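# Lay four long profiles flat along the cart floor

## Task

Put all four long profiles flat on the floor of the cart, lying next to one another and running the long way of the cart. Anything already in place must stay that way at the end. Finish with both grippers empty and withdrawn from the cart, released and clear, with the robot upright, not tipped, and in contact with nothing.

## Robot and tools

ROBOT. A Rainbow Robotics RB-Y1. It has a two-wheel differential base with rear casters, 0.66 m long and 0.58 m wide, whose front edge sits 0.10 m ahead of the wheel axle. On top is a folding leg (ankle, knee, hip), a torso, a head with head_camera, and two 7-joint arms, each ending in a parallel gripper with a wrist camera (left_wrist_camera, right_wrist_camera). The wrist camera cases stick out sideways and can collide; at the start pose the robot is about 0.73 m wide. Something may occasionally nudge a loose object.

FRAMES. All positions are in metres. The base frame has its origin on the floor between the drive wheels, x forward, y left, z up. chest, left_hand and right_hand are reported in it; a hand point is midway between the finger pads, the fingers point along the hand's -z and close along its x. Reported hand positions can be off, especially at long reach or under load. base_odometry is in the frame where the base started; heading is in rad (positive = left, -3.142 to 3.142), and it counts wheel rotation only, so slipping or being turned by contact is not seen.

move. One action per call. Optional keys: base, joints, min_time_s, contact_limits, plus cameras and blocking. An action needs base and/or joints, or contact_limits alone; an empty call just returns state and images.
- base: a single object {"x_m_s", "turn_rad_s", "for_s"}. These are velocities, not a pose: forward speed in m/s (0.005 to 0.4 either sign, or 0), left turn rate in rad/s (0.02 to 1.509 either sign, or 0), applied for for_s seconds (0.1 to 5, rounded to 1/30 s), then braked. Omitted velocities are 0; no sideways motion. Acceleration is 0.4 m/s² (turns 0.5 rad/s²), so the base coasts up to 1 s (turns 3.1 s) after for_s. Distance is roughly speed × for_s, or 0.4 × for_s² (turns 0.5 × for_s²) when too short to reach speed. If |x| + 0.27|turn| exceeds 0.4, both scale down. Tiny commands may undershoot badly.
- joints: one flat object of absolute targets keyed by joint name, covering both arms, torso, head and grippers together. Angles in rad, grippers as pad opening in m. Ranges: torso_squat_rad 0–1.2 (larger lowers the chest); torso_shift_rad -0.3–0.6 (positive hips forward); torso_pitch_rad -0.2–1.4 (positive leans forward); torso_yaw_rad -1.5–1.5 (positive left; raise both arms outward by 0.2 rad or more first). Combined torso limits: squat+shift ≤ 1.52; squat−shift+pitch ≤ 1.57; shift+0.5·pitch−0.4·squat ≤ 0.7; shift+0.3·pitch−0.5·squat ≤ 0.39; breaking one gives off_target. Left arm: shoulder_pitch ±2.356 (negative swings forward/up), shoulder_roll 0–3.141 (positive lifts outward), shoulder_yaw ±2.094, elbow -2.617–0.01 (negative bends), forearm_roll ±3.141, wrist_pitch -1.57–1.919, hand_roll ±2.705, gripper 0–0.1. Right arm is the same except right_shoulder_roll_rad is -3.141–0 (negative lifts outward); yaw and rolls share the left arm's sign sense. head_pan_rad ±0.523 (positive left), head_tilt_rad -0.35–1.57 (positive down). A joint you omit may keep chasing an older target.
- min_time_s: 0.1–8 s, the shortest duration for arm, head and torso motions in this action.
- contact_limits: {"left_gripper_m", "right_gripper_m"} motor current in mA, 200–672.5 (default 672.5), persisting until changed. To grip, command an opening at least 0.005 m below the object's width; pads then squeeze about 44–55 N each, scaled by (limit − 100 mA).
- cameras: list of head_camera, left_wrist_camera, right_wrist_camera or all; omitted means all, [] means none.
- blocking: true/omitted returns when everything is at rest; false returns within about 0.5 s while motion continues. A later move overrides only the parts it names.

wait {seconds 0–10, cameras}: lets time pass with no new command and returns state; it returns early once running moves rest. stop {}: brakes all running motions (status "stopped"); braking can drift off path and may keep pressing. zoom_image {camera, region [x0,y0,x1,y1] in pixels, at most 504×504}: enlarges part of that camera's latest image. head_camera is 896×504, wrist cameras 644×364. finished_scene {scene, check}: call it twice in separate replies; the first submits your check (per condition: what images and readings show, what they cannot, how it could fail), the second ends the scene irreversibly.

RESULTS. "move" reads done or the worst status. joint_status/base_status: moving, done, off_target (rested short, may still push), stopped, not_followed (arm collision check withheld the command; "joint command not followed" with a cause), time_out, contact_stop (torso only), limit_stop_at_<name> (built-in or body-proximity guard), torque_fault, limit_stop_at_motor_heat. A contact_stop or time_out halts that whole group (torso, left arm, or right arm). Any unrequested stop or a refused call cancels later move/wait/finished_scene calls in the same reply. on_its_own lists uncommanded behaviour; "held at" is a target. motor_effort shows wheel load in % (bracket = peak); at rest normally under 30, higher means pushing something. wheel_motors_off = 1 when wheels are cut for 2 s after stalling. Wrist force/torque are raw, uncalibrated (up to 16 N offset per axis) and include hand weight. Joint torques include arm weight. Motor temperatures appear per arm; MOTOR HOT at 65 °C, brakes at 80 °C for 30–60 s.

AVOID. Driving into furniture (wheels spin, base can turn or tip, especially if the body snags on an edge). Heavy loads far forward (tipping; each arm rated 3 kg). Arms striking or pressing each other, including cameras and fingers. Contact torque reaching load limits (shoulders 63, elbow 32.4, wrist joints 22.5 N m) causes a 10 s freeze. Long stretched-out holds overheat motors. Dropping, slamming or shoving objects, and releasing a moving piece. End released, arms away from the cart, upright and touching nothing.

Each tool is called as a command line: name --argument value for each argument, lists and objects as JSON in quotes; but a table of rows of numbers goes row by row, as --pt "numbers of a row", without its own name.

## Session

move

Scene clock: 0.00 s.
Joint torques (N m): no reading
Motor temperatures (°C): left_arm=[35 33 33 37 43 38 42] | right_arm=[35 39 31 39 39 40 36]
Wrist force (N): no reading
Wrist torque (N m): no reading
Wrist force, peak (N): no reading
base_odometry: x=+0.000 y=+0.000 heading=+0.000
base_status: not commanded
joint_positions: torso_squat_rad=+0.350 torso_shift_rad=+0.000 torso_pitch_rad=+0.000 torso_yaw_rad=+0.000 left_shoulder_pitch_rad=+0.027 left_shoulder_roll_rad=+0.023 left_shoulder_yaw_rad=+0.023 left_elbow_rad=-0.260 left_forearm_roll_rad=+0.047 left_wrist_pitch_rad=-0.042 left_hand_roll_rad=+0.019 left_gripper_m=+0.101 right_shoulder_pitch_rad=+0.050 right_shoulder_roll_rad=-0.019 right_shoulder_yaw_rad=+0.014 right_elbow_rad=-0.220 right_forearm_roll_rad=+0.030 right_wrist_pitch_rad=-0.021 right_hand_roll_rad=+0.014 right_gripper_m=+0.100 head_pan_rad=+0.000 head_tilt_rad=+0.400
joint_status: not commanded
wheel_motors_off: 0
motor_effort: left_wheel=+1 right_wheel=-1
chest: x=-0.2280 y=+0.0003 z=+1.2475 quat_wxyz=(+1.000, +0.000, +0.000, +0.000) (m; base frame)
left_hand: x=-0.1122 y=+0.2419 z=+0.5729 quat_wxyz=(+0.989, +0.010, -0.138, +0.047) (m; base frame)
right_hand: x=-0.1521 y=-0.2342 z=+0.5669 quat_wxyz=(+0.995, -0.011, -0.097, +0.022) (m; base frame)
pictures: head_camera, left_wrist_camera, right_wrist_camera
camera_calibration:
head_camera: T_world_to_cam=[[-0.058531, -0.998231, -0.0104574, 0.0090636], [-0.343616, 0.0299808, -0.938631, 1.3447], [0.937284, -0.0513457, -0.344763, 0.633369], [0, 0, 0, 1]] pos_world=[-0.131054, 0.00125296, 1.48064]
left_wrist_camera: T_world_to_cam=[[0.945363, 0.108901, 0.307294, -0.0969876], [-0.0443039, -0.890906, 0.452022, -0.016493], [0.322995, -0.440939, -0.837405, 0.701446], [0, 0, 0, 1]] pos_world=[-0.135606, 0.305163, 0.624653]
right_wrist_camera: T_world_to_cam=[[-0.979676, -0.0284525, -0.19856, -0.0414166], [-0.111246, 0.900773, 0.4198, -0.0137254], [0.166913, 0.433357, -0.885631, 0.703048], [0, 0, 0, 1]] pos_world=[-0.15945, -0.293486, 0.62018]

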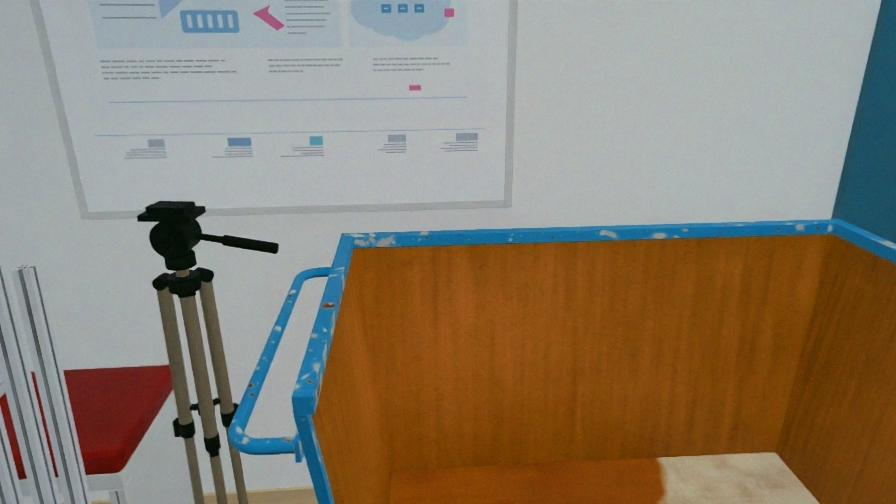

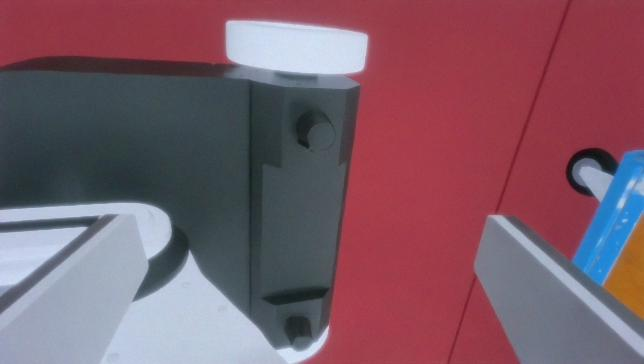

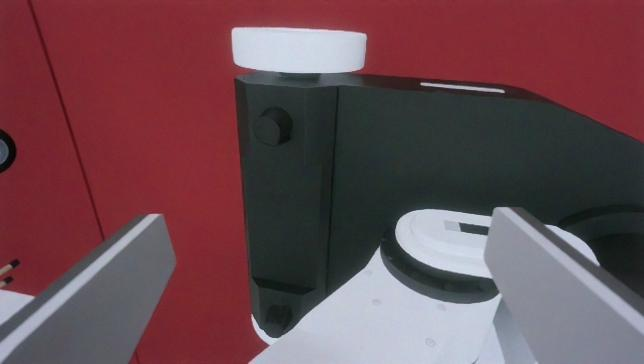

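move --joints '{"head_pan_rad":0.523,"head_tilt_rad":0.45}' --cameras '["head_camera"]'

move --joints '{"head_pan_rad":-0.2,"head_tilt_rad":0.85,"torso_squat_rad":0.1}' --cameras '["head_camera"]'

Scene clock: 5.87 s.
Joint torques (N m): left_arm=[-1.86 0.07 -0.81 -1.7 -0.16 -0.64 0.52] | right_arm=[-1.92 -0.94 0.37 -1.17 0.28 -0.58 -0.17]
Motor temperatures (°C): left_arm=[35 33 33 37 43 38 42] | right_arm=[35 39 31 39 39 40 36]
Wrist force (N): left_arm=[-2.8 0.6 -8.9] | right_arm=[-6.3 -4.5 -11.7]
Wrist torque (N m): left_arm=[-0.31 -0.34 0.21] | right_arm=[0.05 -0.57 -0.36]
Wrist force, peak (N): left_arm=[-3.0 0.6 -9.0] | right_arm=[-6.5 -4.6 -12.1]
move: done
base_odometry: x=+0.000 y=+0.000 heading=+0.000
base_status: not commanded
joint_positions: torso_squat_rad=+0.350 torso_shift_rad=+0.000 torso_pitch_rad=+0.000 torso_yaw_rad=+0.000 left_shoulder_pitch_rad=+0.027 left_shoulder_roll_rad=+0.023 left_shoulder_yaw_rad=+0.023 left_elbow_rad=-0.260 left_forearm_roll_rad=+0.047 left_wrist_pitch_rad=-0.042 left_hand_roll_rad=+0.019 left_gripper_m=+0.101 right_shoulder_pitch_rad=+0.050 right_shoulder_roll_rad=-0.019 right_shoulder_yaw_rad=+0.014 right_elbow_rad=-0.220 right_forearm_roll_rad=+0.030 right_wrist_pitch_rad=-0.021 right_hand_roll_rad=+0.014 right_gripper_m=+0.100 head_pan_rad=+0.523 head_tilt_rad=+0.450
joint_status: all done
wheel_motors_off: 0
motor_effort: left_wheel=+2(2) right_wheel=-1(4)
chest: x=-0.2280 y=+0.0003 z=+1.2475 quat_wxyz=(+1.000, +0.000, +0.000, +0.000) (m; base frame)
left_hand: x=-0.1122 y=+0.2419 z=+0.5729 quat_wxyz=(+0.989, +0.010, -0.138, +0.047) (m; base frame)
right_hand: x=-0.1521 y=-0.2342 z=+0.5669 quat_wxyz=(+0.995, -0.011, -0.097, +0.022) (m; base frame)
pictures: head_camera
camera_calibration:
head_camera: T_world_to_cam=[[0.447041, -0.894481, -0.0076035, 0.109027], [-0.353373, -0.168786, -0.92013, 1.31601], [0.821756, 0.414022, -0.391539, 0.677057], [0, 0, 0, 1]] pos_world=[-0.140073, 0.0393295, 1.47682]

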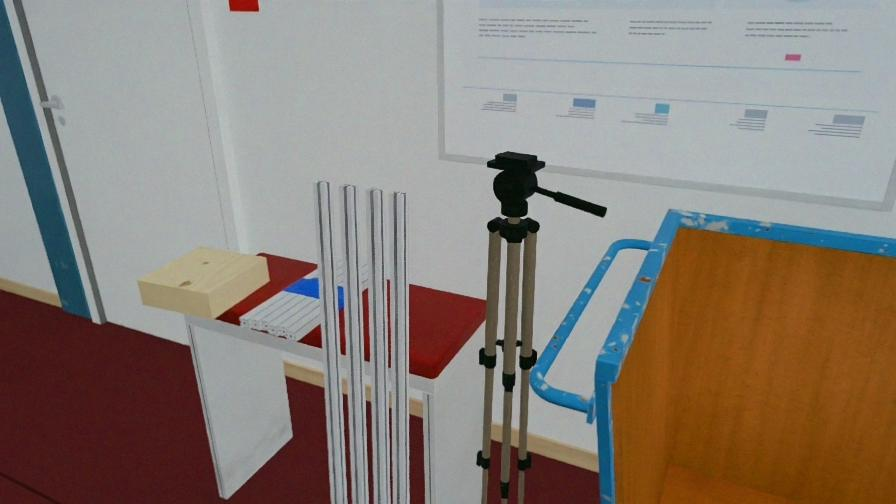

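Scene clock: 7.50 s.
Joint torques (N m): left_arm=[-2.62 0.95 -0.8 -1.63 -0.1 -0.59 0.21] | right_arm=[-1.63 -1.1 0.1 -1.12 0.32 -0.62 -0.17]
Motor temperatures (°C): left_arm=[35 33 33 37 43 38 42] | right_arm=[35 39 31 39 39 40 36]
Wrist force (N): left_arm=[-2.6 0.3 -8.7] | right_arm=[-6.5 -4.6 -11.8]
Wrist torque (N m): left_arm=[-0.31 -0.31 0.19] | right_arm=[0.09 -0.63 -0.34]
Wrist force, peak (N): left_arm=[-3.0 0.5 -9.2] | right_arm=[-5.9 -4.7 -12.2]
move: done
base_odometry: x=+0.000 y=+0.000 heading=+0.000
base_status: not commanded
joint_positions: torso_squat_rad=+0.100 torso_shift_rad=+0.000 torso_pitch_rad=+0.000 torso_yaw_rad=+0.000 left_shoulder_pitch_rad=+0.027 left_shoulder_roll_rad=+0.023 left_shoulder_yaw_rad=+0.023 left_elbow_rad=-0.260 left_forearm_roll_rad=+0.047 left_wrist_pitch_rad=-0.042 left_hand_roll_rad=+0.019 left_gripper_m=+0.101 right_shoulder_pitch_rad=+0.050 right_shoulder_roll_rad=-0.019 right_shoulder_yaw_rad=+0.014 right_elbow_rad=-0.220 right_forearm_roll_rad=+0.030 right_wrist_pitch_rad=-0.021 right_hand_roll_rad=+0.014 right_gripper_m=+0.100 head_pan_rad=-0.200 head_tilt_rad=+0.850
joint_status: all done
wheel_motors_off: 0
motor_effort: left_wheel=+0(2) right_wheel=-1(4)
chest: x=-0.2279 y=+0.0003 z=+1.2864 quat_wxyz=(+1.000, +0.000, +0.000, +0.000) (m; base frame)
left_hand: x=-0.1122 y=+0.2419 z=+0.6118 quat_wxyz=(+0.989, +0.010, -0.138, +0.047) (m; base frame)
right_hand: x=-0.1521 y=-0.2342 z=+0.6059 quat_wxyz=(+0.995, -0.011, -0.096, +0.022) (m; base frame)
pictures: head_camera
camera_calibration:
head_camera: T_world_to_cam=[[-0.254746, -0.966873, 0.0161418, -0.0704693], [-0.697385, 0.172128, -0.69572, 0.947301], [0.669895, -0.188489, -0.718132, 1.14671], [0, 0, 0, 1]] pos_world=[-0.125495, -0.0150491, 1.48368]

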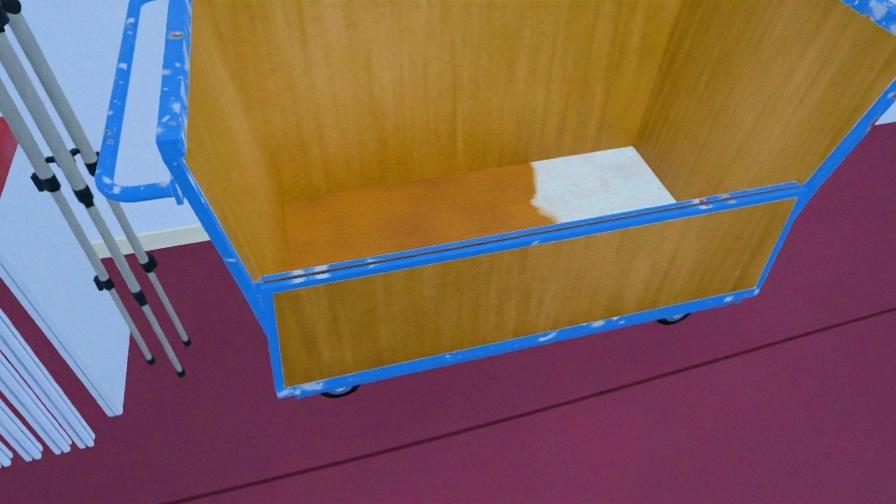

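move --base '{"turn_rad_s":0.8,"for_s":1.967}' --joints '{"torso_squat_rad":0.4,"torso_pitch_rad":0.35,"left_shoulder_pitch_rad":-0.85,"left_shoulder_roll_rad":0.07,"left_shoulder_yaw_rad":0.32,"left_elbow_rad":-0.7,"left_forearm_roll_rad":0,"left_wrist_pitch_rad":-0.3,"left_hand_roll_rad":-1.57,"left_gripper_m":0.046,"right_shoulder_yaw_rad":0.25,"right_elbow_rad":-2.5,"head_pan_rad":0.2,"head_tilt_rad":0.45}' --cameras '["head_camera"]'

move --base '{"x_m_s":0.35,"for_s":1.295}' --cameras '[]'

move --base '{"turn_rad_s":-0.8,"for_s":1.967}' --joints '{"torso_squat_rad":0.9}' --cameras '["head_camera","left_wrist_camera"]'

move --joints '{"torso_squat_rad":1.14}' --cameras '["head_camera","left_wrist_camera"]'

Scene clock: 33.53 s.
Joint torques (N m): left_arm=[-17.15 4.01 -1.04 -9.01 -0.28 -2.05 0.47] | right_arm=[-3.17 1.21 1.07 -10.2 0.44 -1.66 -0.15]
Motor temperatures (°C): left_arm=[36 33 33 37 43 38 42] | right_arm=[35 39 31 39 39 40 36]
Wrist force (N): left_arm=[-0.9 -5.6 -4.5] | right_arm=[-9.9 -4.8 -3.0]
Wrist torque (N m): left_arm=[0.02 -0.18 0.21] | right_arm=[-0.02 -0.83 -0.37]
Wrist force, peak (N): left_arm=[-6.6 -0.4 -8.2] | right_arm=[-7.8 -4.8 -12.1]
move: done
base_odometry: x=+0.000 y=+0.000 heading=+1.573
base_status: done (sent for 1.97 of 1.97 s)
joint_positions: torso_squat_rad=+0.400 torso_shift_rad=+0.000 torso_pitch_rad=+0.350 torso_yaw_rad=+0.000 left_shoulder_pitch_rad=-0.850 left_shoulder_roll_rad=+0.070 left_shoulder_yaw_rad=+0.320 left_elbow_rad=-0.700 left_forearm_roll_rad=+0.000 left_wrist_pitch_rad=-0.300 left_hand_roll_rad=-1.570 left_gripper_m=+0.046 right_shoulder_pitch_rad=+0.050 right_shoulder_roll_rad=-0.019 right_shoulder_yaw_rad=+0.250 right_elbow_rad=-2.500 right_forearm_roll_rad=+0.030 right_wrist_pitch_rad=-0.021 right_hand_roll_rad=+0.014 right_gripper_m=+0.100 head_pan_rad=+0.200 head_tilt_rad=+0.450
joint_status: all done
wheel_motors_off: 0
motor_effort: left_wheel=+3(31) right_wheel=+12(46)
chest: x=-0.1218 y=+0.0003 z=+1.2159 quat_wxyz=(+0.985, +0.000, +0.174, +0.000) (m; base frame)
left_hand: x=+0.5061 y=+0.2162 z=+0.8993 quat_wxyz=(+0.552, +0.461, -0.479, -0.503) (m; base frame)
right_hand: x=+0.2509 y=-0.1384 z=+1.2513 quat_wxyz=(+0.484, +0.095, -0.869, +0.033) (m; base frame)
pictures: head_camera
camera_calibration:
head_camera: T_world_to_cam=[[0.12928, -0.99007, -0.0552013, 0.0872685], [-0.680499, -0.0480908, -0.73117, 1.05558], [0.721255, 0.13209, -0.679959, 0.914056], [0, 0, 0, 1]] pos_world=[0.0477692, 0.0164279, 1.39814]

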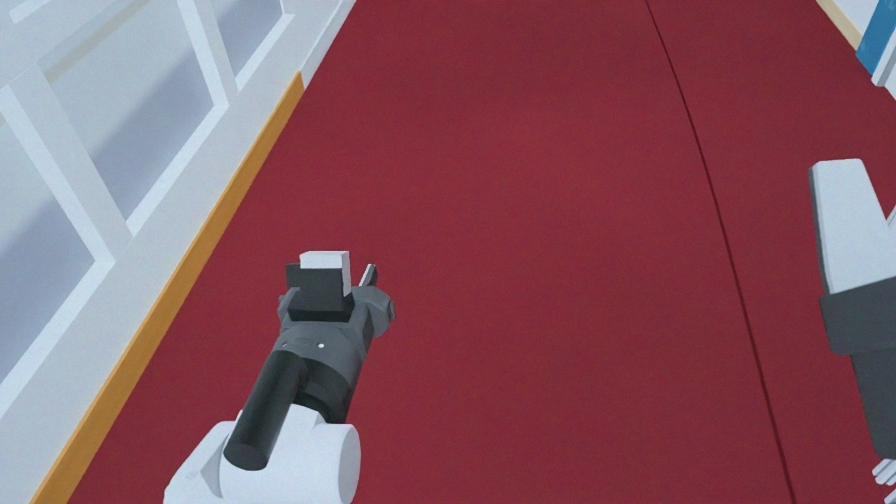

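Scene clock: 36.07 s.
Joint torques (N m): left_arm=[-16.97 3.94 -0.41 -8.85 -0.16 -1.69 0.31] | right_arm=[-3.81 2.5 1.86 -10.5 0.43 -1.81 -0.28]
Motor temperatures (°C): left_arm=[36 33 33 37 43 38 42] | right_arm=[35 39 31 39 39 40 36]
Wrist force (N): left_arm=[-0.5 -5.9 -4.4] | right_arm=[-9.9 -4.9 -2.9]
Wrist torque (N m): left_arm=[0.04 -0.14 0.23] | right_arm=[-0.02 -0.81 -0.37]
Wrist force, peak (N): left_arm=[-0.9 -5.6 -5.1] | right_arm=[-10.3 -5.0 -3.4]
move: done
base_odometry: x=-0.001 y=+0.455 heading=+1.574
base_status: done (sent for 1.3 of 1.3 s)
joint_positions: torso_squat_rad=+0.400 torso_shift_rad=+0.000 torso_pitch_rad=+0.350 torso_yaw_rad=+0.000 left_shoulder_pitch_rad=-0.850 left_shoulder_roll_rad=+0.070 left_shoulder_yaw_rad=+0.320 left_elbow_rad=-0.700 left_forearm_roll_rad=+0.000 left_wrist_pitch_rad=-0.300 left_hand_roll_rad=-1.570 left_gripper_m=+0.046 right_shoulder_pitch_rad=+0.050 right_shoulder_roll_rad=-0.019 right_shoulder_yaw_rad=+0.250 right_elbow_rad=-2.500 right_forearm_roll_rad=+0.030 right_wrist_pitch_rad=-0.021 right_hand_roll_rad=+0.014 right_gripper_m=+0.100 head_pan_rad=+0.200 head_tilt_rad=+0.450
joint_status: not commanded
wheel_motors_off: 0
motor_effort: left_wheel=+6(42) right_wheel=-7(46)
chest: x=-0.1218 y=+0.0003 z=+1.2159 quat_wxyz=(+0.985, +0.000, +0.174, +0.000) (m; base frame)
left_hand: x=+0.5061 y=+0.2162 z=+0.8992 quat_wxyz=(+0.552, +0.461, -0.479, -0.503) (m; base frame)
right_hand: x=+0.2510 y=-0.1384 z=+1.2512 quat_wxyz=(+0.484, +0.095, -0.869, +0.033) (m; base frame)
pictures: none
No camera images: "cameras" was empty.

Scene clock: 39.97 s.
Joint torques (N m): left_arm=[-17.45 3.93 -0.6 -8.97 -0.27 -1.86 0.41] | right_arm=[-3.45 1.89 0.87 -10.43 0.3 -1.54 -0.01]
Motor temperatures (°C): left_arm=[36 33 33 38 43 38 42] | right_arm=[35 39 31 39 39 40 36]
Wrist force (N): left_arm=[-1.0 -5.6 -4.3] | right_arm=[-9.7 -4.6 -3.2]
Wrist torque (N m): left_arm=[0.05 -0.21 0.21] | right_arm=[-0.04 -0.81 -0.39]
Wrist force, peak (N): left_arm=[-1.2 -6.1 -4.7] | right_arm=[-10.3 -4.9 -2.6]
move: done
base_odometry: x=-0.001 y=+0.455 heading=+0.001
base_status: done (sent for 1.97 of 1.97 s)
joint_positions: torso_squat_rad=+0.900 torso_shift_rad=+0.000 torso_pitch_rad=+0.350 torso_yaw_rad=+0.000 left_shoulder_pitch_rad=-0.850 left_shoulder_roll_rad=+0.070 left_shoulder_yaw_rad=+0.320 left_elbow_rad=-0.700 left_forearm_roll_rad=+0.000 left_wrist_pitch_rad=-0.300 left_hand_roll_rad=-1.570 left_gripper_m=+0.046 right_shoulder_pitch_rad=+0.050 right_shoulder_roll_rad=-0.019 right_shoulder_yaw_rad=+0.250 right_elbow_rad=-2.500 right_forearm_roll_rad=+0.030 right_wrist_pitch_rad=-0.021 right_hand_roll_rad=+0.014 right_gripper_m=+0.100 head_pan_rad=+0.200 head_tilt_rad=+0.450
joint_status: all done
wheel_motors_off: 0
motor_effort: left_wheel=+13(38) right_wheel=+1(41)
chest: x=-0.1219 y=+0.0003 z=+1.0063 quat_wxyz=(+0.985, +0.000, +0.174, +0.000) (m; base frame)
left_hand: x=+0.5060 y=+0.2162 z=+0.6898 quat_wxyz=(+0.552, +0.461, -0.479, -0.503) (m; base frame)
right_hand: x=+0.2508 y=-0.1385 z=+1.0418 quat_wxyz=(+0.484, +0.095, -0.869, +0.033) (m; base frame)
pictures: head_camera, left_wrist_camera
camera_calibration:
head_camera: T_world_to_cam=[[0.129291, -0.99007, -0.0551753, 0.0756632], [-0.680374, -0.0480952, -0.731285, 0.902389], [0.72137, 0.132089, -0.679837, 0.771503], [0, 0, 0, 1]] pos_world=[0.0476401, 0.0164057, 1.18857]
left_wrist_camera: T_world_to_cam=[[0.00362642, -0.995939, 0.0899548, 0.150842], [-0.571658, -0.0758721, -0.816976, 0.901144], [0.820484, -0.0484607, -0.569612, 0.0670029], [0, 0, 0, 1]] pos_world=[0.459625, 0.221848, 0.76081]

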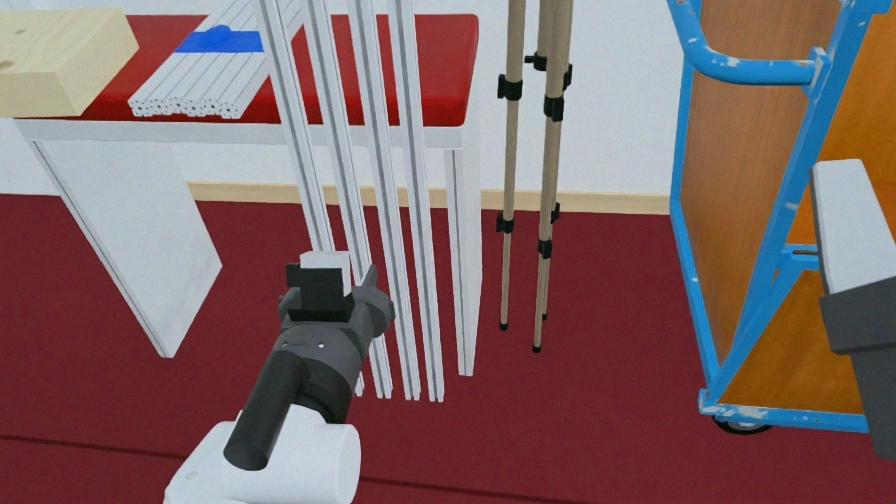

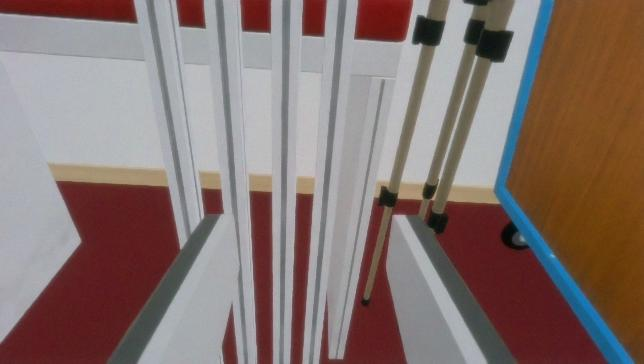

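Scene clock: 41.57 s.
Joint torques (N m): left_arm=[-17.37 3.45 -0.8 -8.58 -0.19 -2.03 0.72] | right_arm=[-3.61 1.48 1.57 -10.33 0.3 -1.63 -0.32]
Motor temperatures (°C): left_arm=[36 33 33 38 43 39 42] | right_arm=[35 39 31 39 39 40 36]
Wrist force (N): left_arm=[-1.1 -6.0 -4.3] | right_arm=[-9.8 -4.5 -3.1]
Wrist torque (N m): left_arm=[0.05 -0.26 0.23] | right_arm=[-0.06 -0.81 -0.37]
Wrist force, peak (N): left_arm=[-1.3 -6.2 -4.6] | right_arm=[-10.3 -4.9 -2.6]
move: done
base_odometry: x=-0.001 y=+0.455 heading=+0.001
base_status: not commanded
joint_positions: torso_squat_rad=+1.140 torso_shift_rad=+0.000 torso_pitch_rad=+0.350 torso_yaw_rad=+0.000 left_shoulder_pitch_rad=-0.850 left_shoulder_roll_rad=+0.070 left_shoulder_yaw_rad=+0.320 left_elbow_rad=-0.700 left_forearm_roll_rad=+0.000 left_wrist_pitch_rad=-0.300 left_hand_roll_rad=-1.570 left_gripper_m=+0.046 right_shoulder_pitch_rad=+0.050 right_shoulder_roll_rad=-0.019 right_shoulder_yaw_rad=+0.250 right_elbow_rad=-2.500 right_forearm_roll_rad=+0.030 right_wrist_pitch_rad=-0.021 right_hand_roll_rad=+0.014 right_gripper_m=+0.100 head_pan_rad=+0.200 head_tilt_rad=+0.450
joint_status: all done
wheel_motors_off: 0
motor_effort: left_wheel=+16(17) right_wheel=+1(4)
chest: x=-0.1219 y=+0.0003 z=+0.8635 quat_wxyz=(+0.985, +0.000, +0.174, +0.000) (m; base frame)
left_hand: x=+0.5060 y=+0.2162 z=+0.5469 quat_wxyz=(+0.552, +0.461, -0.479, -0.503) (m; base frame)
right_hand: x=+0.2508 y=-0.1385 z=+0.8989 quat_wxyz=(+0.484, +0.095, -0.869, +0.033) (m; base frame)
pictures: head_camera, left_wrist_camera
camera_calibration:
head_camera: T_world_to_cam=[[0.129289, -0.99007, -0.0551813, 0.0677683], [-0.680403, -0.0480943, -0.731259, 0.79794], [0.721344, 0.132089, -0.679865, 0.674416], [0, 0, 0, 1]] pos_world=[0.0476728, 0.0163887, 1.04575]
left_wrist_camera: T_world_to_cam=[[0.00365145, -0.99594, 0.0899489, 0.16368], [-0.571748, -0.0758763, -0.816913, 0.784419], [0.820421, -0.0484452, -0.569703, -0.0142964], [0, 0, 0, 1]] pos_world=[0.459621, 0.221841, 0.617935]

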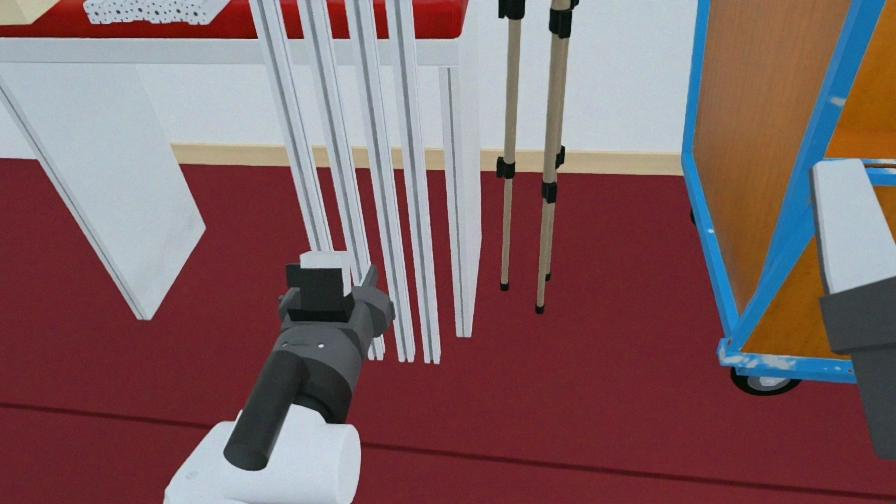

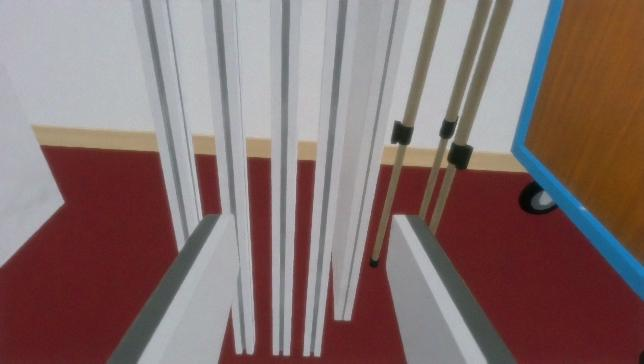

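move --base '{"x_m_s":0.25,"for_s":0.9}' --joints '{"left_shoulder_yaw_rad":0.296}' --cameras '["left_wrist_camera"]'

Scene clock: 49.00 s.
Joint torques (N m): left_arm=[-16.92 4.27 -0.89 -8.88 -0.26 -1.79 0.4] | right_arm=[-3.3 1.54 1.33 -10.2 0.4 -1.85 -0.2]
Motor temperatures (°C): left_arm=[37 33 33 38 43 39 42] | right_arm=[35 39 31 40 39 40 36]
Wrist force (N): left_arm=[-0.9 -5.9 -4.5] | right_arm=[-10.0 -4.5 -3.0]
Wrist torque (N m): left_arm=[0.04 -0.26 0.22] | right_arm=[-0.08 -0.83 -0.37]
Wrist force, peak (N): left_arm=[-1.2 -6.1 -4.7] | right_arm=[-10.1 -4.7 -3.3]
move: done
base_odometry: x=+0.224 y=+0.455 heading=+0.000
base_status: done (sent for 0.9 of 0.9 s)
joint_positions: torso_squat_rad=+1.140 torso_shift_rad=+0.000 torso_pitch_rad=+0.350 torso_yaw_rad=+0.000 left_shoulder_pitch_rad=-0.850 left_shoulder_roll_rad=+0.070 left_shoulder_yaw_rad=+0.296 left_elbow_rad=-0.700 left_forearm_roll_rad=+0.000 left_wrist_pitch_rad=-0.300 left_hand_roll_rad=-1.570 left_gripper_m=+0.046 right_shoulder_pitch_rad=+0.050 right_shoulder_roll_rad=-0.019 right_shoulder_yaw_rad=+0.250 right_elbow_rad=-2.500 right_forearm_roll_rad=+0.030 right_wrist_pitch_rad=-0.021 right_hand_roll_rad=+0.014 right_gripper_m=+0.100 head_pan_rad=+0.200 head_tilt_rad=+0.450
joint_status: all done
wheel_motors_off: 0
motor_effort: left_wheel=-10(46) right_wheel=+5(41)
chest: x=-0.1218 y=+0.0003 z=+0.8635 quat_wxyz=(+0.985, +0.000, +0.174, +0.000) (m; base frame)
left_hand: x=+0.5063 y=+0.2075 z=+0.5473 quat_wxyz=(+0.544, +0.459, -0.482, -0.511) (m; base frame)
right_hand: x=+0.2509 y=-0.1385 z=+0.8988 quat_wxyz=(+0.484, +0.095, -0.869, +0.033) (m; base frame)
pictures: left_wrist_camera
camera_calibration:
left_wrist_camera: T_world_to_cam=[[-0.0177237, -0.996676, 0.0795196, 0.171614], [-0.572396, -0.0550951, -0.818124, 0.78094], [0.819786, -0.0600169, -0.569517, -0.0120635], [0, 0, 0, 1]] pos_world=[0.459938, 0.213345, 0.618389]

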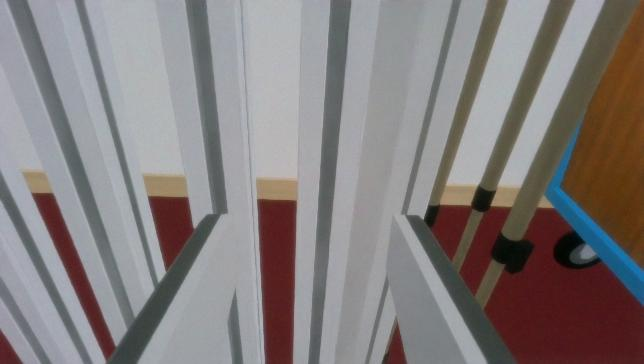

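move --base '{"x_m_s":0.2,"for_s":0.55}' --joints '{"left_shoulder_yaw_rad":0.285}' --cameras '["left_wrist_camera"]'

Scene clock: 59.63 s.
Joint torques (N m): left_arm=[-17.74 4.3 -0.97 -8.46 -0.26 -1.65 0.42] | right_arm=[-3.76 1.45 1.04 -10.33 0.37 -1.72 -0.22]
Motor temperatures (°C): left_arm=[37 33 33 39 43 39 42] | right_arm=[35 39 31 40 39 40 36]
Wrist force (N): left_arm=[-1.0 -5.1 -4.3] | right_arm=[-9.7 -4.5 -3.3]
Wrist torque (N m): left_arm=[-0.04 -0.27 0.22] | right_arm=[-0.07 -0.81 -0.38]
Wrist force, peak (N): left_arm=[-1.1 -6.1 -4.4] | right_arm=[-10.1 -4.8 -3.4]
move: done
base_odometry: x=+0.337 y=+0.455 heading=-0.001
base_status: done (sent for 0.57 of 0.57 s)
joint_positions: torso_squat_rad=+1.140 torso_shift_rad=+0.000 torso_pitch_rad=+0.350 torso_yaw_rad=+0.000 left_shoulder_pitch_rad=-0.850 left_shoulder_roll_rad=+0.070 left_shoulder_yaw_rad=+0.285 left_elbow_rad=-0.700 left_forearm_roll_rad=+0.000 left_wrist_pitch_rad=-0.300 left_hand_roll_rad=-1.570 left_gripper_m=+0.046 right_shoulder_pitch_rad=+0.050 right_shoulder_roll_rad=-0.019 right_shoulder_yaw_rad=+0.250 right_elbow_rad=-2.500 right_forearm_roll_rad=+0.030 right_wrist_pitch_rad=-0.021 right_hand_roll_rad=+0.014 right_gripper_m=+0.100 head_pan_rad=+0.200 head_tilt_rad=+0.450
joint_status: all done
wheel_motors_off: 0
motor_effort: left_wheel=-6(18) right_wheel=+4(38)
chest: x=-0.1219 y=+0.0003 z=+0.8635 quat_wxyz=(+0.985, +0.000, +0.174, +0.000) (m; base frame)
left_hand: x=+0.5063 y=+0.2035 z=+0.5475 quat_wxyz=(+0.540, +0.458, -0.483, -0.514) (m; base frame)
right_hand: x=+0.2509 y=-0.1385 z=+0.8989 quat_wxyz=(+0.484, +0.095, -0.869, +0.033) (m; base frame)
pictures: left_wrist_camera
camera_calibration:
left_wrist_camera: T_world_to_cam=[[-0.0275488, -0.996825, 0.0747065, 0.175235], [-0.572498, -0.0455307, -0.818641, 0.779298], [0.819443, -0.0653219, -0.569426, -0.010998], [0, 0, 0, 1]] pos_world=[0.459987, 0.209443, 0.618611]

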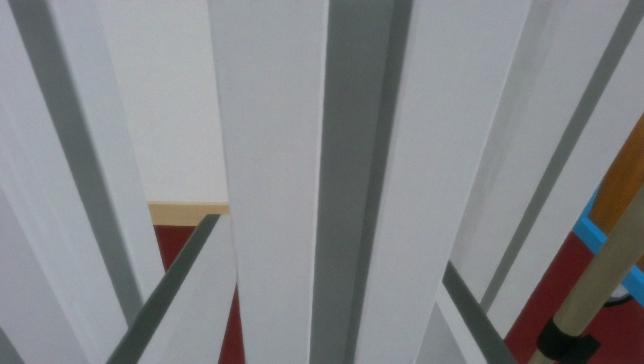

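move --base '{"x_m_s":-0.1,"for_s":0.26}' --cameras '["left_wrist_camera"]'

Scene clock: 64.73 s.
Joint torques (N m): left_arm=[-17.57 4.77 -1.25 -8.55 -0.34 -2.02 0.46] | right_arm=[-3.63 1.93 1.22 -10.41 0.55 -1.76 -0.07]
Motor temperatures (°C): left_arm=[37 33 33 39 43 39 42] | right_arm=[35 39 31 40 39 40 36]
Wrist force (N): left_arm=[-0.6 -5.8 -4.5] | right_arm=[-9.6 -4.6 -3.0]
Wrist torque (N m): left_arm=[0.02 -0.21 0.22] | right_arm=[-0.06 -0.78 -0.38]
Wrist force, peak (N): left_arm=[-1.1 -5.6 -5.0] | right_arm=[-10.0 -4.6 -3.4]
move: done
base_odometry: x=+0.310 y=+0.455 heading=-0.001
base_status: done (sent for 0.27 of 0.27 s)
joint_positions: torso_squat_rad=+1.140 torso_shift_rad=+0.000 torso_pitch_rad=+0.350 torso_yaw_rad=+0.000 left_shoulder_pitch_rad=-0.850 left_shoulder_roll_rad=+0.070 left_shoulder_yaw_rad=+0.285 left_elbow_rad=-0.700 left_forearm_roll_rad=+0.000 left_wrist_pitch_rad=-0.300 left_hand_roll_rad=-1.570 left_gripper_m=+0.046 right_shoulder_pitch_rad=+0.050 right_shoulder_roll_rad=-0.019 right_shoulder_yaw_rad=+0.250 right_elbow_rad=-2.500 right_forearm_roll_rad=+0.030 right_wrist_pitch_rad=-0.021 right_hand_roll_rad=+0.014 right_gripper_m=+0.100 head_pan_rad=+0.200 head_tilt_rad=+0.450
joint_status: not commanded
wheel_motors_off: 0
motor_effort: left_wheel=-3(32) right_wheel=+8(23)
chest: x=-0.1219 y=+0.0003 z=+0.8635 quat_wxyz=(+0.985, +0.000, +0.174, +0.000) (m; base frame)
left_hand: x=+0.5062 y=+0.2035 z=+0.5475 quat_wxyz=(+0.540, +0.458, -0.483, -0.514) (m; base frame)
right_hand: x=+0.2508 y=-0.1385 z=+0.8989 quat_wxyz=(+0.484, +0.095, -0.869, +0.033) (m; base frame)
pictures: left_wrist_camera
camera_calibration:
left_wrist_camera: T_world_to_cam=[[-0.0275067, -0.996827, 0.0746922, 0.175252], [-0.57252, -0.0455412, -0.818625, 0.779257], [0.819429, -0.0652805, -0.569451, -0.0109378], [0, 0, 0, 1]] pos_world=[0.459923, 0.20947, 0.6186]

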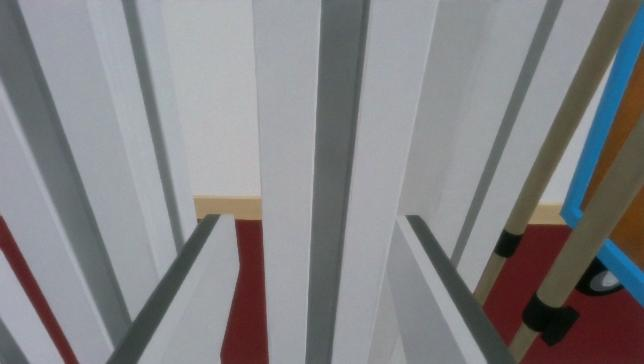

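move --joints '{"left_gripper_m":0.01}' --cameras '["left_wrist_camera"]'

move --joints '{"torso_squat_rad":0.97}' --min_time_s 1.2 --cameras '["head_camera"]'

Scene clock: 68.63 s.
Joint torques (N m): left_arm=[-17.69 3.62 -1.29 -8.91 -0.14 -1.99 0.55] | right_arm=[-3.93 2.06 0.66 -10.27 0.43 -1.89 -0.09]
Motor temperatures (°C): left_arm=[37 33 33 39 43 39 42] | right_arm=[35 39 31 40 39 40 36]
Wrist force (N): left_arm=[-2.0 -5.0 -4.1] | right_arm=[-10.0 -4.5 -3.1]
Wrist torque (N m): left_arm=[-0.05 -0.16 -0.39] | right_arm=[-0.06 -0.82 -0.37]
Wrist force, peak (N): left_arm=[-1.1 -6.1 -4.7] | right_arm=[-9.8 -4.8 -3.4]
move: off_target
base_odometry: x=+0.310 y=+0.455 heading=-0.001
base_status: not commanded
joint_positions: torso_squat_rad=+1.140 torso_shift_rad=+0.000 torso_pitch_rad=+0.350 torso_yaw_rad=+0.000 left_shoulder_pitch_rad=-0.850 left_shoulder_roll_rad=+0.070 left_shoulder_yaw_rad=+0.285 left_elbow_rad=-0.700 left_forearm_roll_rad=+0.000 left_wrist_pitch_rad=-0.300 left_hand_roll_rad=-1.570 left_gripper_m=+0.030 right_shoulder_pitch_rad=+0.050 right_shoulder_roll_rad=-0.019 right_shoulder_yaw_rad=+0.250 right_elbow_rad=-2.500 right_forearm_roll_rad=+0.030 right_wrist_pitch_rad=-0.021 right_hand_roll_rad=+0.014 right_gripper_m=+0.100 head_pan_rad=+0.200 head_tilt_rad=+0.450
joint_status: left_gripper_m off_target (ended at +0.030, target +0.010)
wheel_motors_off: 0
motor_effort: left_wheel=-2(3) right_wheel=+5(9)
chest: x=-0.1219 y=+0.0003 z=+0.8635 quat_wxyz=(+0.985, +0.000, +0.174, +0.000) (m; base frame)
left_hand: x=+0.5063 y=+0.2036 z=+0.5475 quat_wxyz=(+0.540, +0.458, -0.483, -0.515) (m; base frame)
right_hand: x=+0.2508 y=-0.1385 z=+0.8989 quat_wxyz=(+0.484, +0.095, -0.869, +0.033) (m; base frame)
pictures: left_wrist_camera
camera_calibration:
left_wrist_camera: T_world_to_cam=[[-0.027486, -0.99684, 0.0745248, 0.175402], [-0.572491, -0.0454178, -0.818652, 0.779256], [0.81945, -0.0651663, -0.569434, -0.0109763], [0, 0, 0, 1]] pos_world=[0.459933, 0.209525, 0.618618]

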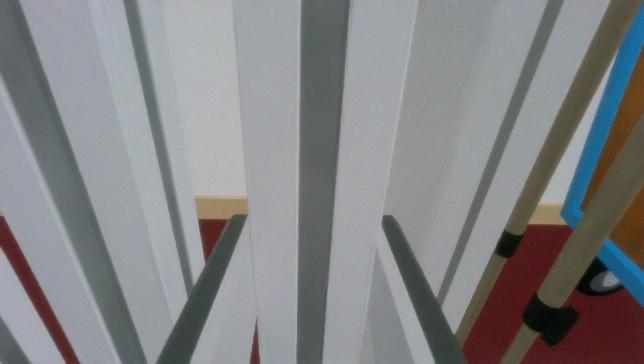

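Scene clock: 70.13 s.
Joint torques (N m): left_arm=[-22.47 3.86 -1.27 -12.74 -0.1 -4.27 0.59] | right_arm=[-3.67 2.3 0.88 -10.57 0.44 -1.68 -0.26]
Motor temperatures (°C): left_arm=[37 33 33 39 43 39 42] | right_arm=[35 39 31 40 39 40 36]
Wrist force (N): left_arm=[-1.2 -14.7 -5.3] | right_arm=[-10.0 -4.7 -3.1]
Wrist torque (N m): left_arm=[-0.10 -0.21 0.21] | right_arm=[-0.03 -0.84 -0.36]
Wrist force, peak (N): left_arm=[-0.5 -16.3 -5.3] | right_arm=[-10.2 -4.6 -3.0]
move: done
base_odometry: x=+0.310 y=+0.455 heading=-0.001
base_status: not commanded
joint_positions: torso_squat_rad=+0.970 torso_shift_rad=+0.000 torso_pitch_rad=+0.351 torso_yaw_rad=+0.000 left_shoulder_pitch_rad=-0.849 left_shoulder_roll_rad=+0.070 left_shoulder_yaw_rad=+0.285 left_elbow_rad=-0.699 left_forearm_roll_rad=+0.000 left_wrist_pitch_rad=-0.299 left_hand_roll_rad=-1.570 left_gripper_m=+0.030 right_shoulder_pitch_rad=+0.050 right_shoulder_roll_rad=-0.019 right_shoulder_yaw_rad=+0.250 right_elbow_rad=-2.500 right_forearm_roll_rad=+0.030 right_wrist_pitch_rad=-0.021 right_hand_roll_rad=+0.014 right_gripper_m=+0.100 head_pan_rad=+0.200 head_tilt_rad=+0.450
joint_status: all done
wheel_motors_off: 0
motor_effort: left_wheel=-2(3) right_wheel=+5(8)
chest: x=-0.1217 y=+0.0003 z=+0.9668 quat_wxyz=(+0.985, +0.000, +0.174, +0.000) (m; base frame)
left_hand: x=+0.5057 y=+0.2038 z=+0.6492 quat_wxyz=(+0.541, +0.458, -0.482, -0.515) (m; base frame)
right_hand: x=+0.2511 y=-0.1385 z=+1.0020 quat_wxyz=(+0.484, +0.095, -0.869, +0.033) (m; base frame)
pictures: head_camera
camera_calibration:
head_camera: T_world_to_cam=[[0.129257, -0.99007, -0.0552632, 0.0735231], [-0.680861, -0.0480953, -0.730832, 0.873209], [0.720917, 0.132092, -0.680316, 0.744855], [0, 0, 0, 1]] pos_world=[0.0480515, 0.0164013, 1.14897]

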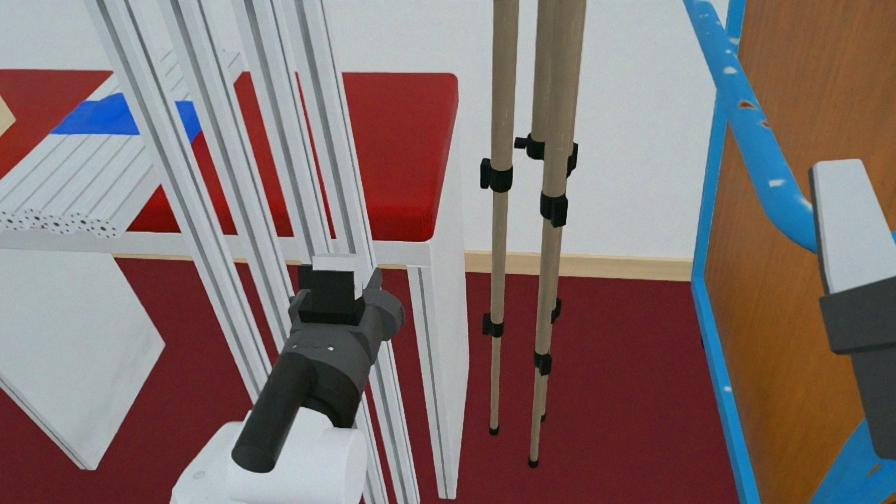

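move --base '{"x_m_s":-0.3,"for_s":1.067}' --cameras '["head_camera"]'

move --base '{"turn_rad_s":-0.8,"for_s":1.967}' --joints '{"torso_squat_rad":0.8}' --cameras '["head_camera"]'

move --base '{"x_m_s":0.35,"for_s":3.27}' --joints '{"torso_squat_rad":0.6}' --cameras '["head_camera"]'

move --base '{"turn_rad_s":0.8,"for_s":1.967}' --joints '{"torso_squat_rad":0.3}' --cameras '["head_camera"]'

move --joints '{"torso_squat_rad":0.2,"torso_shift_rad":0.1,"torso_pitch_rad":0.5,"left_shoulder_pitch_rad":-1.5,"left_shoulder_roll_rad":0.25,"left_shoulder_yaw_rad":0.2,"left_elbow_rad":-0.2,"left_forearm_roll_rad":0.045,"left_wrist_pitch_rad":0.75,"left_hand_roll_rad":0.13,"head_pan_rad":0.3,"head_tilt_rad":0.45}' --min_time_s 3 --cameras '["head_camera"]'

Scene clock: 81.47 s.
Joint torques (N m): left_arm=[-23.2 4.35 -0.88 -13.12 -0.17 -4.45 0.43] | right_arm=[-3.85 1.47 0.94 -10.62 0.43 -1.57 -0.23]
Motor temperatures (°C): left_arm=[38 33 33 40 43 39 42] | right_arm=[35 39 31 41 39 40 36]
Wrist force (N): left_arm=[-1.1 -15.2 -5.4] | right_arm=[-9.9 -4.8 -3.0]
Wrist torque (N m): left_arm=[-0.13 -0.19 0.19] | right_arm=[0.00 -0.80 -0.36]
Wrist force, peak (N): left_arm=[-0.9 -15.3 -6.2] | right_arm=[-10.2 -4.8 -3.5]
move: done
base_odometry: x=-0.010 y=+0.455 heading=-0.002
base_status: done (sent for 1.07 of 1.07 s)
joint_positions: torso_squat_rad=+0.970 torso_shift_rad=+0.000 torso_pitch_rad=+0.350 torso_yaw_rad=+0.000 left_shoulder_pitch_rad=-0.848 left_shoulder_roll_rad=+0.070 left_shoulder_yaw_rad=+0.285 left_elbow_rad=-0.699 left_forearm_roll_rad=+0.000 left_wrist_pitch_rad=-0.299 left_hand_roll_rad=-1.570 left_gripper_m=+0.030 right_shoulder_pitch_rad=+0.050 right_shoulder_roll_rad=-0.019 right_shoulder_yaw_rad=+0.250 right_elbow_rad=-2.500 right_forearm_roll_rad=+0.030 right_wrist_pitch_rad=-0.021 right_hand_roll_rad=+0.014 right_gripper_m=+0.100 head_pan_rad=+0.200 head_tilt_rad=+0.450
joint_status: not commanded
wheel_motors_off: 0
motor_effort: left_wheel=-12(30) right_wheel=+15(51)
chest: x=-0.1217 y=+0.0003 z=+0.9668 quat_wxyz=(+0.985, +0.000, +0.174, +0.000) (m; base frame)
left_hand: x=+0.5056 y=+0.2038 z=+0.6492 quat_wxyz=(+0.541, +0.458, -0.482, -0.515) (m; base frame)
right_hand: x=+0.2510 y=-0.1385 z=+1.0021 quat_wxyz=(+0.484, +0.095, -0.869, +0.033) (m; base frame)
pictures: head_camera
camera_calibration:
head_camera: T_world_to_cam=[[0.129269, -0.99007, -0.0552335, 0.07351], [-0.680713, -0.0480989, -0.730969, 0.873317], [0.721054, 0.13209, -0.680171, 0.744812], [0, 0, 0, 1]] pos_world=[0.0479257, 0.0164034, 1.14903]

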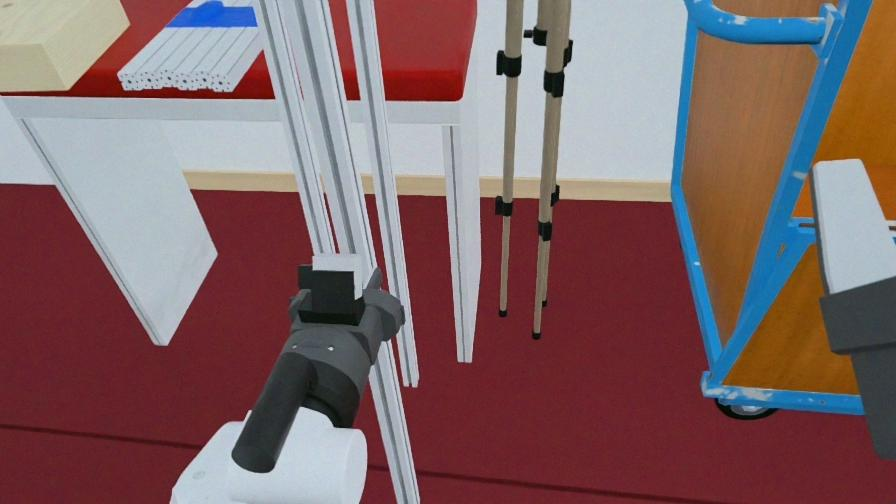

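Scene clock: 85.37 s.
Joint torques (N m): left_arm=[-23.38 4.86 -1.31 -12.78 -0.13 -4.4 0.41] | right_arm=[-4.07 1.66 0.75 -10.35 0.5 -1.88 -0.06]
Motor temperatures (°C): left_arm=[38 33 33 40 43 40 42] | right_arm=[35 38 31 41 39 40 36]
Wrist force (N): left_arm=[-1.1 -15.0 -5.5] | right_arm=[-9.7 -5.1 -3.1]
Wrist torque (N m): left_arm=[-0.18 -0.18 0.19] | right_arm=[0.02 -0.79 -0.40]
Wrist force, peak (N): left_arm=[-1.6 -15.5 -5.3] | right_arm=[-10.4 -4.7 -3.4]
move: done
base_odometry: x=-0.010 y=+0.455 heading=-1.574
base_status: done (sent for 1.97 of 1.97 s)
joint_positions: torso_squat_rad=+0.800 torso_shift_rad=+0.000 torso_pitch_rad=+0.351 torso_yaw_rad=+0.000 left_shoulder_pitch_rad=-0.848 left_shoulder_roll_rad=+0.070 left_shoulder_yaw_rad=+0.285 left_elbow_rad=-0.699 left_forearm_roll_rad=+0.000 left_wrist_pitch_rad=-0.299 left_hand_roll_rad=-1.570 left_gripper_m=+0.030 right_shoulder_pitch_rad=+0.050 right_shoulder_roll_rad=-0.019 right_shoulder_yaw_rad=+0.250 right_elbow_rad=-2.500 right_forearm_roll_rad=+0.030 right_wrist_pitch_rad=-0.021 right_hand_roll_rad=+0.014 right_gripper_m=+0.100 head_pan_rad=+0.200 head_tilt_rad=+0.450
joint_status: all done
wheel_motors_off: 0
motor_effort: left_wheel=+13(47) right_wheel=+3(49)
chest: x=-0.1217 y=+0.0003 z=+1.0588 quat_wxyz=(+0.985, +0.000, +0.174, +0.000) (m; base frame)
left_hand: x=+0.5056 y=+0.2038 z=+0.7411 quat_wxyz=(+0.541, +0.458, -0.482, -0.515) (m; base frame)
right_hand: x=+0.2511 y=-0.1384 z=+1.0940 quat_wxyz=(+0.484, +0.095, -0.869, +0.033) (m; base frame)
pictures: head_camera
camera_calibration:
head_camera: T_world_to_cam=[[0.129272, -0.99007, -0.0552231, 0.0785885], [-0.680839, -0.0481316, -0.730849, 0.940459], [0.720934, 0.132076, -0.680301, 0.807414], [0, 0, 0, 1]] pos_world=[0.0480498, 0.0164336, 1.24096]

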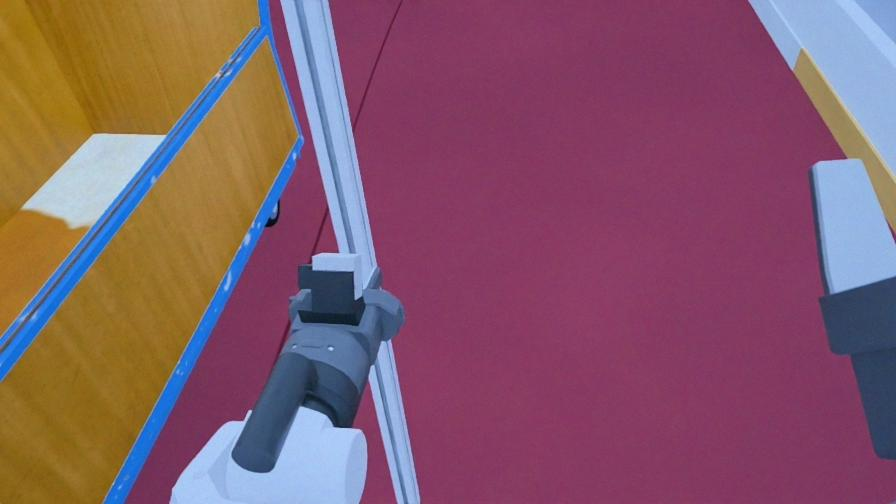

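Scene clock: 89.87 s.
Joint torques (N m): left_arm=[-23.28 4.08 -1.63 -12.76 -0.22 -4.53 0.35] | right_arm=[-3.92 1.64 1.51 -10.54 0.22 -1.97 -0.08]
Motor temperatures (°C): left_arm=[39 33 33 41 43 40 42] | right_arm=[35 38 31 41 39 40 36]
Wrist force (N): left_arm=[-1.0 -15.0 -5.7] | right_arm=[-9.9 -4.6 -3.5]
Wrist torque (N m): left_arm=[-0.24 -0.17 0.21] | right_arm=[-0.04 -0.82 -0.37]
Wrist force, peak (N): left_arm=[-0.9 -16.3 -4.6] | right_arm=[-10.2 -4.5 -3.6]
move: done
base_odometry: x=-0.014 y=-0.688 heading=-1.575
base_status: done (sent for 3.27 of 3.27 s)
joint_positions: torso_squat_rad=+0.600 torso_shift_rad=+0.000 torso_pitch_rad=+0.351 torso_yaw_rad=+0.000 left_shoulder_pitch_rad=-0.849 left_shoulder_roll_rad=+0.070 left_shoulder_yaw_rad=+0.285 left_elbow_rad=-0.699 left_forearm_roll_rad=+0.000 left_wrist_pitch_rad=-0.299 left_hand_roll_rad=-1.570 left_gripper_m=+0.030 right_shoulder_pitch_rad=+0.050 right_shoulder_roll_rad=-0.019 right_shoulder_yaw_rad=+0.250 right_elbow_rad=-2.500 right_forearm_roll_rad=+0.030 right_wrist_pitch_rad=-0.021 right_hand_roll_rad=+0.014 right_gripper_m=+0.100 head_pan_rad=+0.200 head_tilt_rad=+0.450
joint_status: all done
wheel_motors_off: 0
motor_effort: left_wheel=-6(45) right_wheel=+7(42)
chest: x=-0.1216 y=+0.0003 z=+1.1489 quat_wxyz=(+0.985, +0.000, +0.174, +0.000) (m; base frame)
left_hand: x=+0.5057 y=+0.2038 z=+0.8312 quat_wxyz=(+0.541, +0.458, -0.482, -0.515) (m; base frame)
right_hand: x=+0.2512 y=-0.1384 z=+1.1840 quat_wxyz=(+0.484, +0.095, -0.869, +0.033) (m; base frame)
pictures: head_camera
camera_calibration:
head_camera: T_world_to_cam=[[0.129266, -0.99007, -0.0552352, 0.0835764], [-0.68091, -0.0481318, -0.730784, 1.00624], [0.720869, 0.132076, -0.680371, 0.868696], [0, 0, 0, 1]] pos_world=[0.0481383, 0.0164447, 1.33099]

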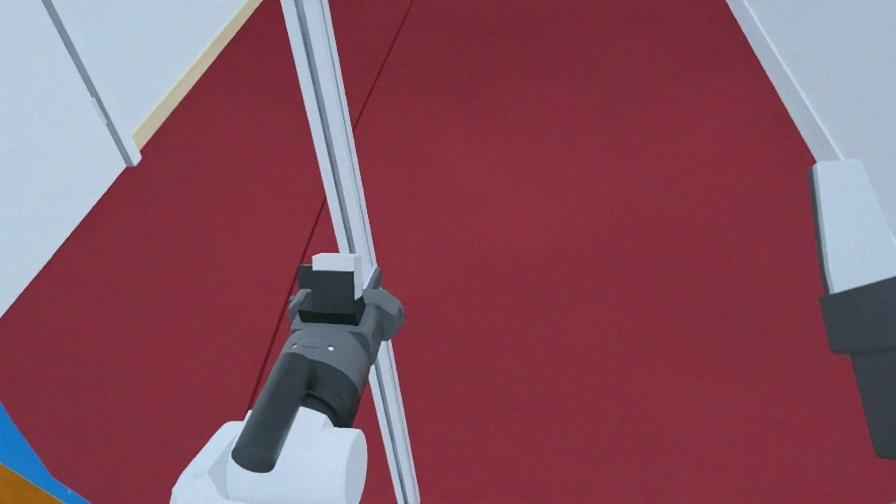

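Scene clock: 93.80 s.
Joint torques (N m): left_arm=[-23.04 3.93 -0.5 -12.67 -0.19 -4.28 0.44] | right_arm=[-3.5 1.94 1.05 -10.51 0.36 -1.78 -0.37]
Motor temperatures (°C): left_arm=[39 33 33 41 43 40 42] | right_arm=[35 38 31 41 39 40 36]
Wrist force (N): left_arm=[-1.0 -14.4 -5.3] | right_arm=[-9.7 -4.5 -3.2]
Wrist torque (N m): left_arm=[-0.24 -0.17 0.19] | right_arm=[-0.08 -0.80 -0.38]
Wrist force, peak (N): left_arm=[-0.3 -15.1 -5.7] | right_arm=[-10.1 -4.9 -3.5]
move: done
base_odometry: x=-0.014 y=-0.688 heading=-0.002
base_status: done (sent for 1.97 of 1.97 s)
joint_positions: torso_squat_rad=+0.300 torso_shift_rad=+0.000 torso_pitch_rad=+0.351 torso_yaw_rad=+0.000 left_shoulder_pitch_rad=-0.849 left_shoulder_roll_rad=+0.070 left_shoulder_yaw_rad=+0.285 left_elbow_rad=-0.699 left_forearm_roll_rad=+0.000 left_wrist_pitch_rad=-0.299 left_hand_roll_rad=-1.570 left_gripper_m=+0.030 right_shoulder_pitch_rad=+0.050 right_shoulder_roll_rad=-0.019 right_shoulder_yaw_rad=+0.250 right_elbow_rad=-2.500 right_forearm_roll_rad=+0.030 right_wrist_pitch_rad=-0.021 right_hand_roll_rad=+0.014 right_gripper_m=+0.100 head_pan_rad=+0.200 head_tilt_rad=+0.450
joint_status: all done
wheel_motors_off: 0
motor_effort: left_wheel=+2(40) right_wheel=+14(42)
chest: x=-0.1216 y=+0.0003 z=+1.2398 quat_wxyz=(+0.985, +0.000, +0.174, +0.000) (m; base frame)
left_hand: x=+0.5057 y=+0.2038 z=+0.9222 quat_wxyz=(+0.541, +0.458, -0.482, -0.515) (m; base frame)
right_hand: x=+0.2512 y=-0.1384 z=+1.2751 quat_wxyz=(+0.484, +0.095, -0.869, +0.033) (m; base frame)
pictures: head_camera
camera_calibration:
head_camera: T_world_to_cam=[[0.129271, -0.99007, -0.0552233, 0.0886046], [-0.680859, -0.0481344, -0.730831, 1.07277], [0.720916, 0.132074, -0.680321, 0.930565], [0, 0, 0, 1]] pos_world=[0.0480926, 0.0164581, 1.42199]

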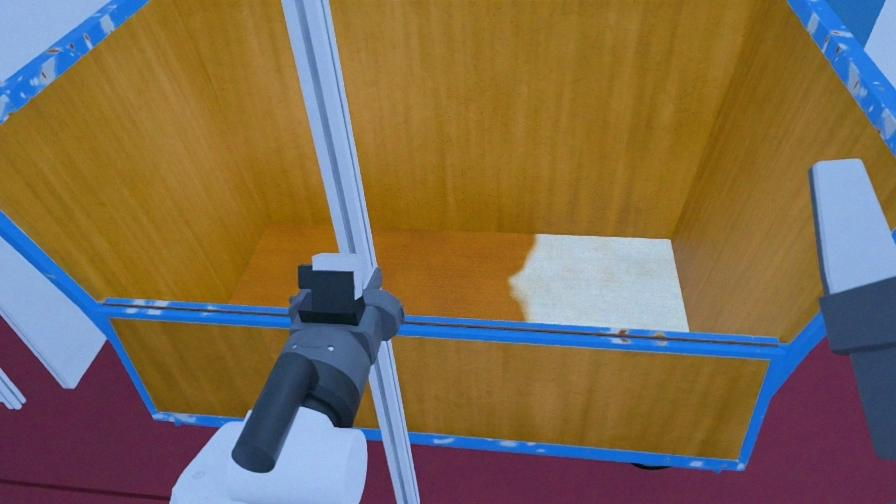

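Scene clock: 97.10 s.
Joint torques (N m): left_arm=[-27.69 8.64 -0.74 -10.35 0.05 -1.64 0.18] | right_arm=[-1.93 1.71 1.04 -10.76 0.39 -1.91 -0.12]
Motor temperatures (°C): left_arm=[39 33 33 41 43 40 42] | right_arm=[35 38 31 41 39 40 36]
Wrist force (N): left_arm=[-7.0 0.2 -17.5] | right_arm=[-10.1 -4.7 -4.1]
Wrist torque (N m): left_arm=[-0.35 -0.22 0.29] | right_arm=[-0.06 -0.82 -0.38]
Wrist force, peak (N): left_arm=[-7.8 0.0 -17.2] | right_arm=[-10.4 -5.0 -3.8]
move: done
base_odometry: x=-0.014 y=-0.688 heading=-0.002
base_status: not commanded
joint_positions: torso_squat_rad=+0.200 torso_shift_rad=+0.100 torso_pitch_rad=+0.501 torso_yaw_rad=+0.000 left_shoulder_pitch_rad=-1.498 left_shoulder_roll_rad=+0.249 left_shoulder_yaw_rad=+0.200 left_elbow_rad=-0.199 left_forearm_roll_rad=+0.045 left_wrist_pitch_rad=+0.750 left_hand_roll_rad=+0.130 left_gripper_m=+0.030 right_shoulder_pitch_rad=+0.050 right_shoulder_roll_rad=-0.019 right_shoulder_yaw_rad=+0.250 right_elbow_rad=-2.500 right_forearm_roll_rad=+0.030 right_wrist_pitch_rad=-0.021 right_hand_roll_rad=+0.014 right_gripper_m=+0.100 head_pan_rad=+0.300 head_tilt_rad=+0.450
joint_status: all done
wheel_motors_off: 0
motor_effort: left_wheel=+3(4) right_wheel=+14(17)
chest: x=-0.0109 y=+0.0003 z=+1.2346 quat_wxyz=(+0.969, +0.000, +0.248, +0.000) (m; base frame)
left_hand: x=+0.5879 y=+0.1732 z=+0.8347 quat_wxyz=(+0.978, -0.006, -0.208, -0.001) (m; base frame)
right_hand: x=+0.3630 y=-0.1384 z=+1.2136 quat_wxyz=(+0.548, +0.097, -0.830, +0.026) (m; base frame)
pictures: head_camera
camera_calibration:
head_camera: T_world_to_cam=[[0.2056, -0.971123, -0.121031, 0.153904], [-0.776611, -0.086651, -0.623993, 1.01124], [0.595486, 0.222287, -0.772, 0.959311], [0, 0, 0, 1]] pos_world=[0.182443, 0.0238423, 1.39022]

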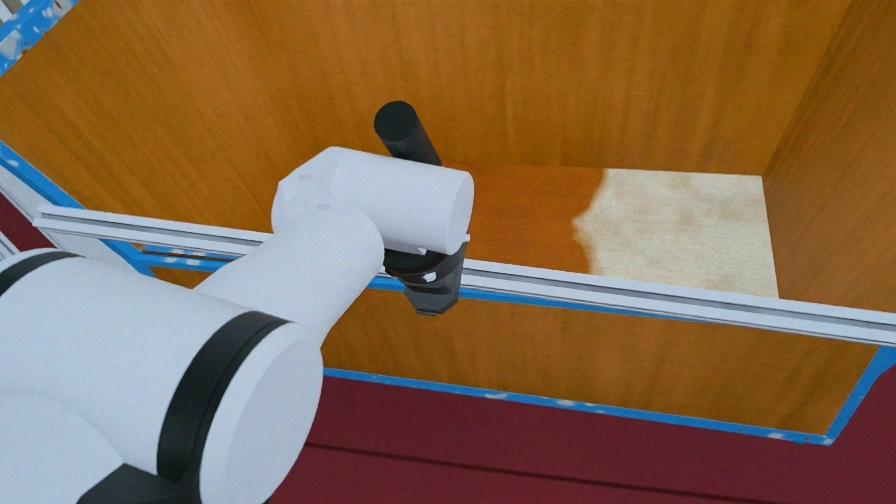

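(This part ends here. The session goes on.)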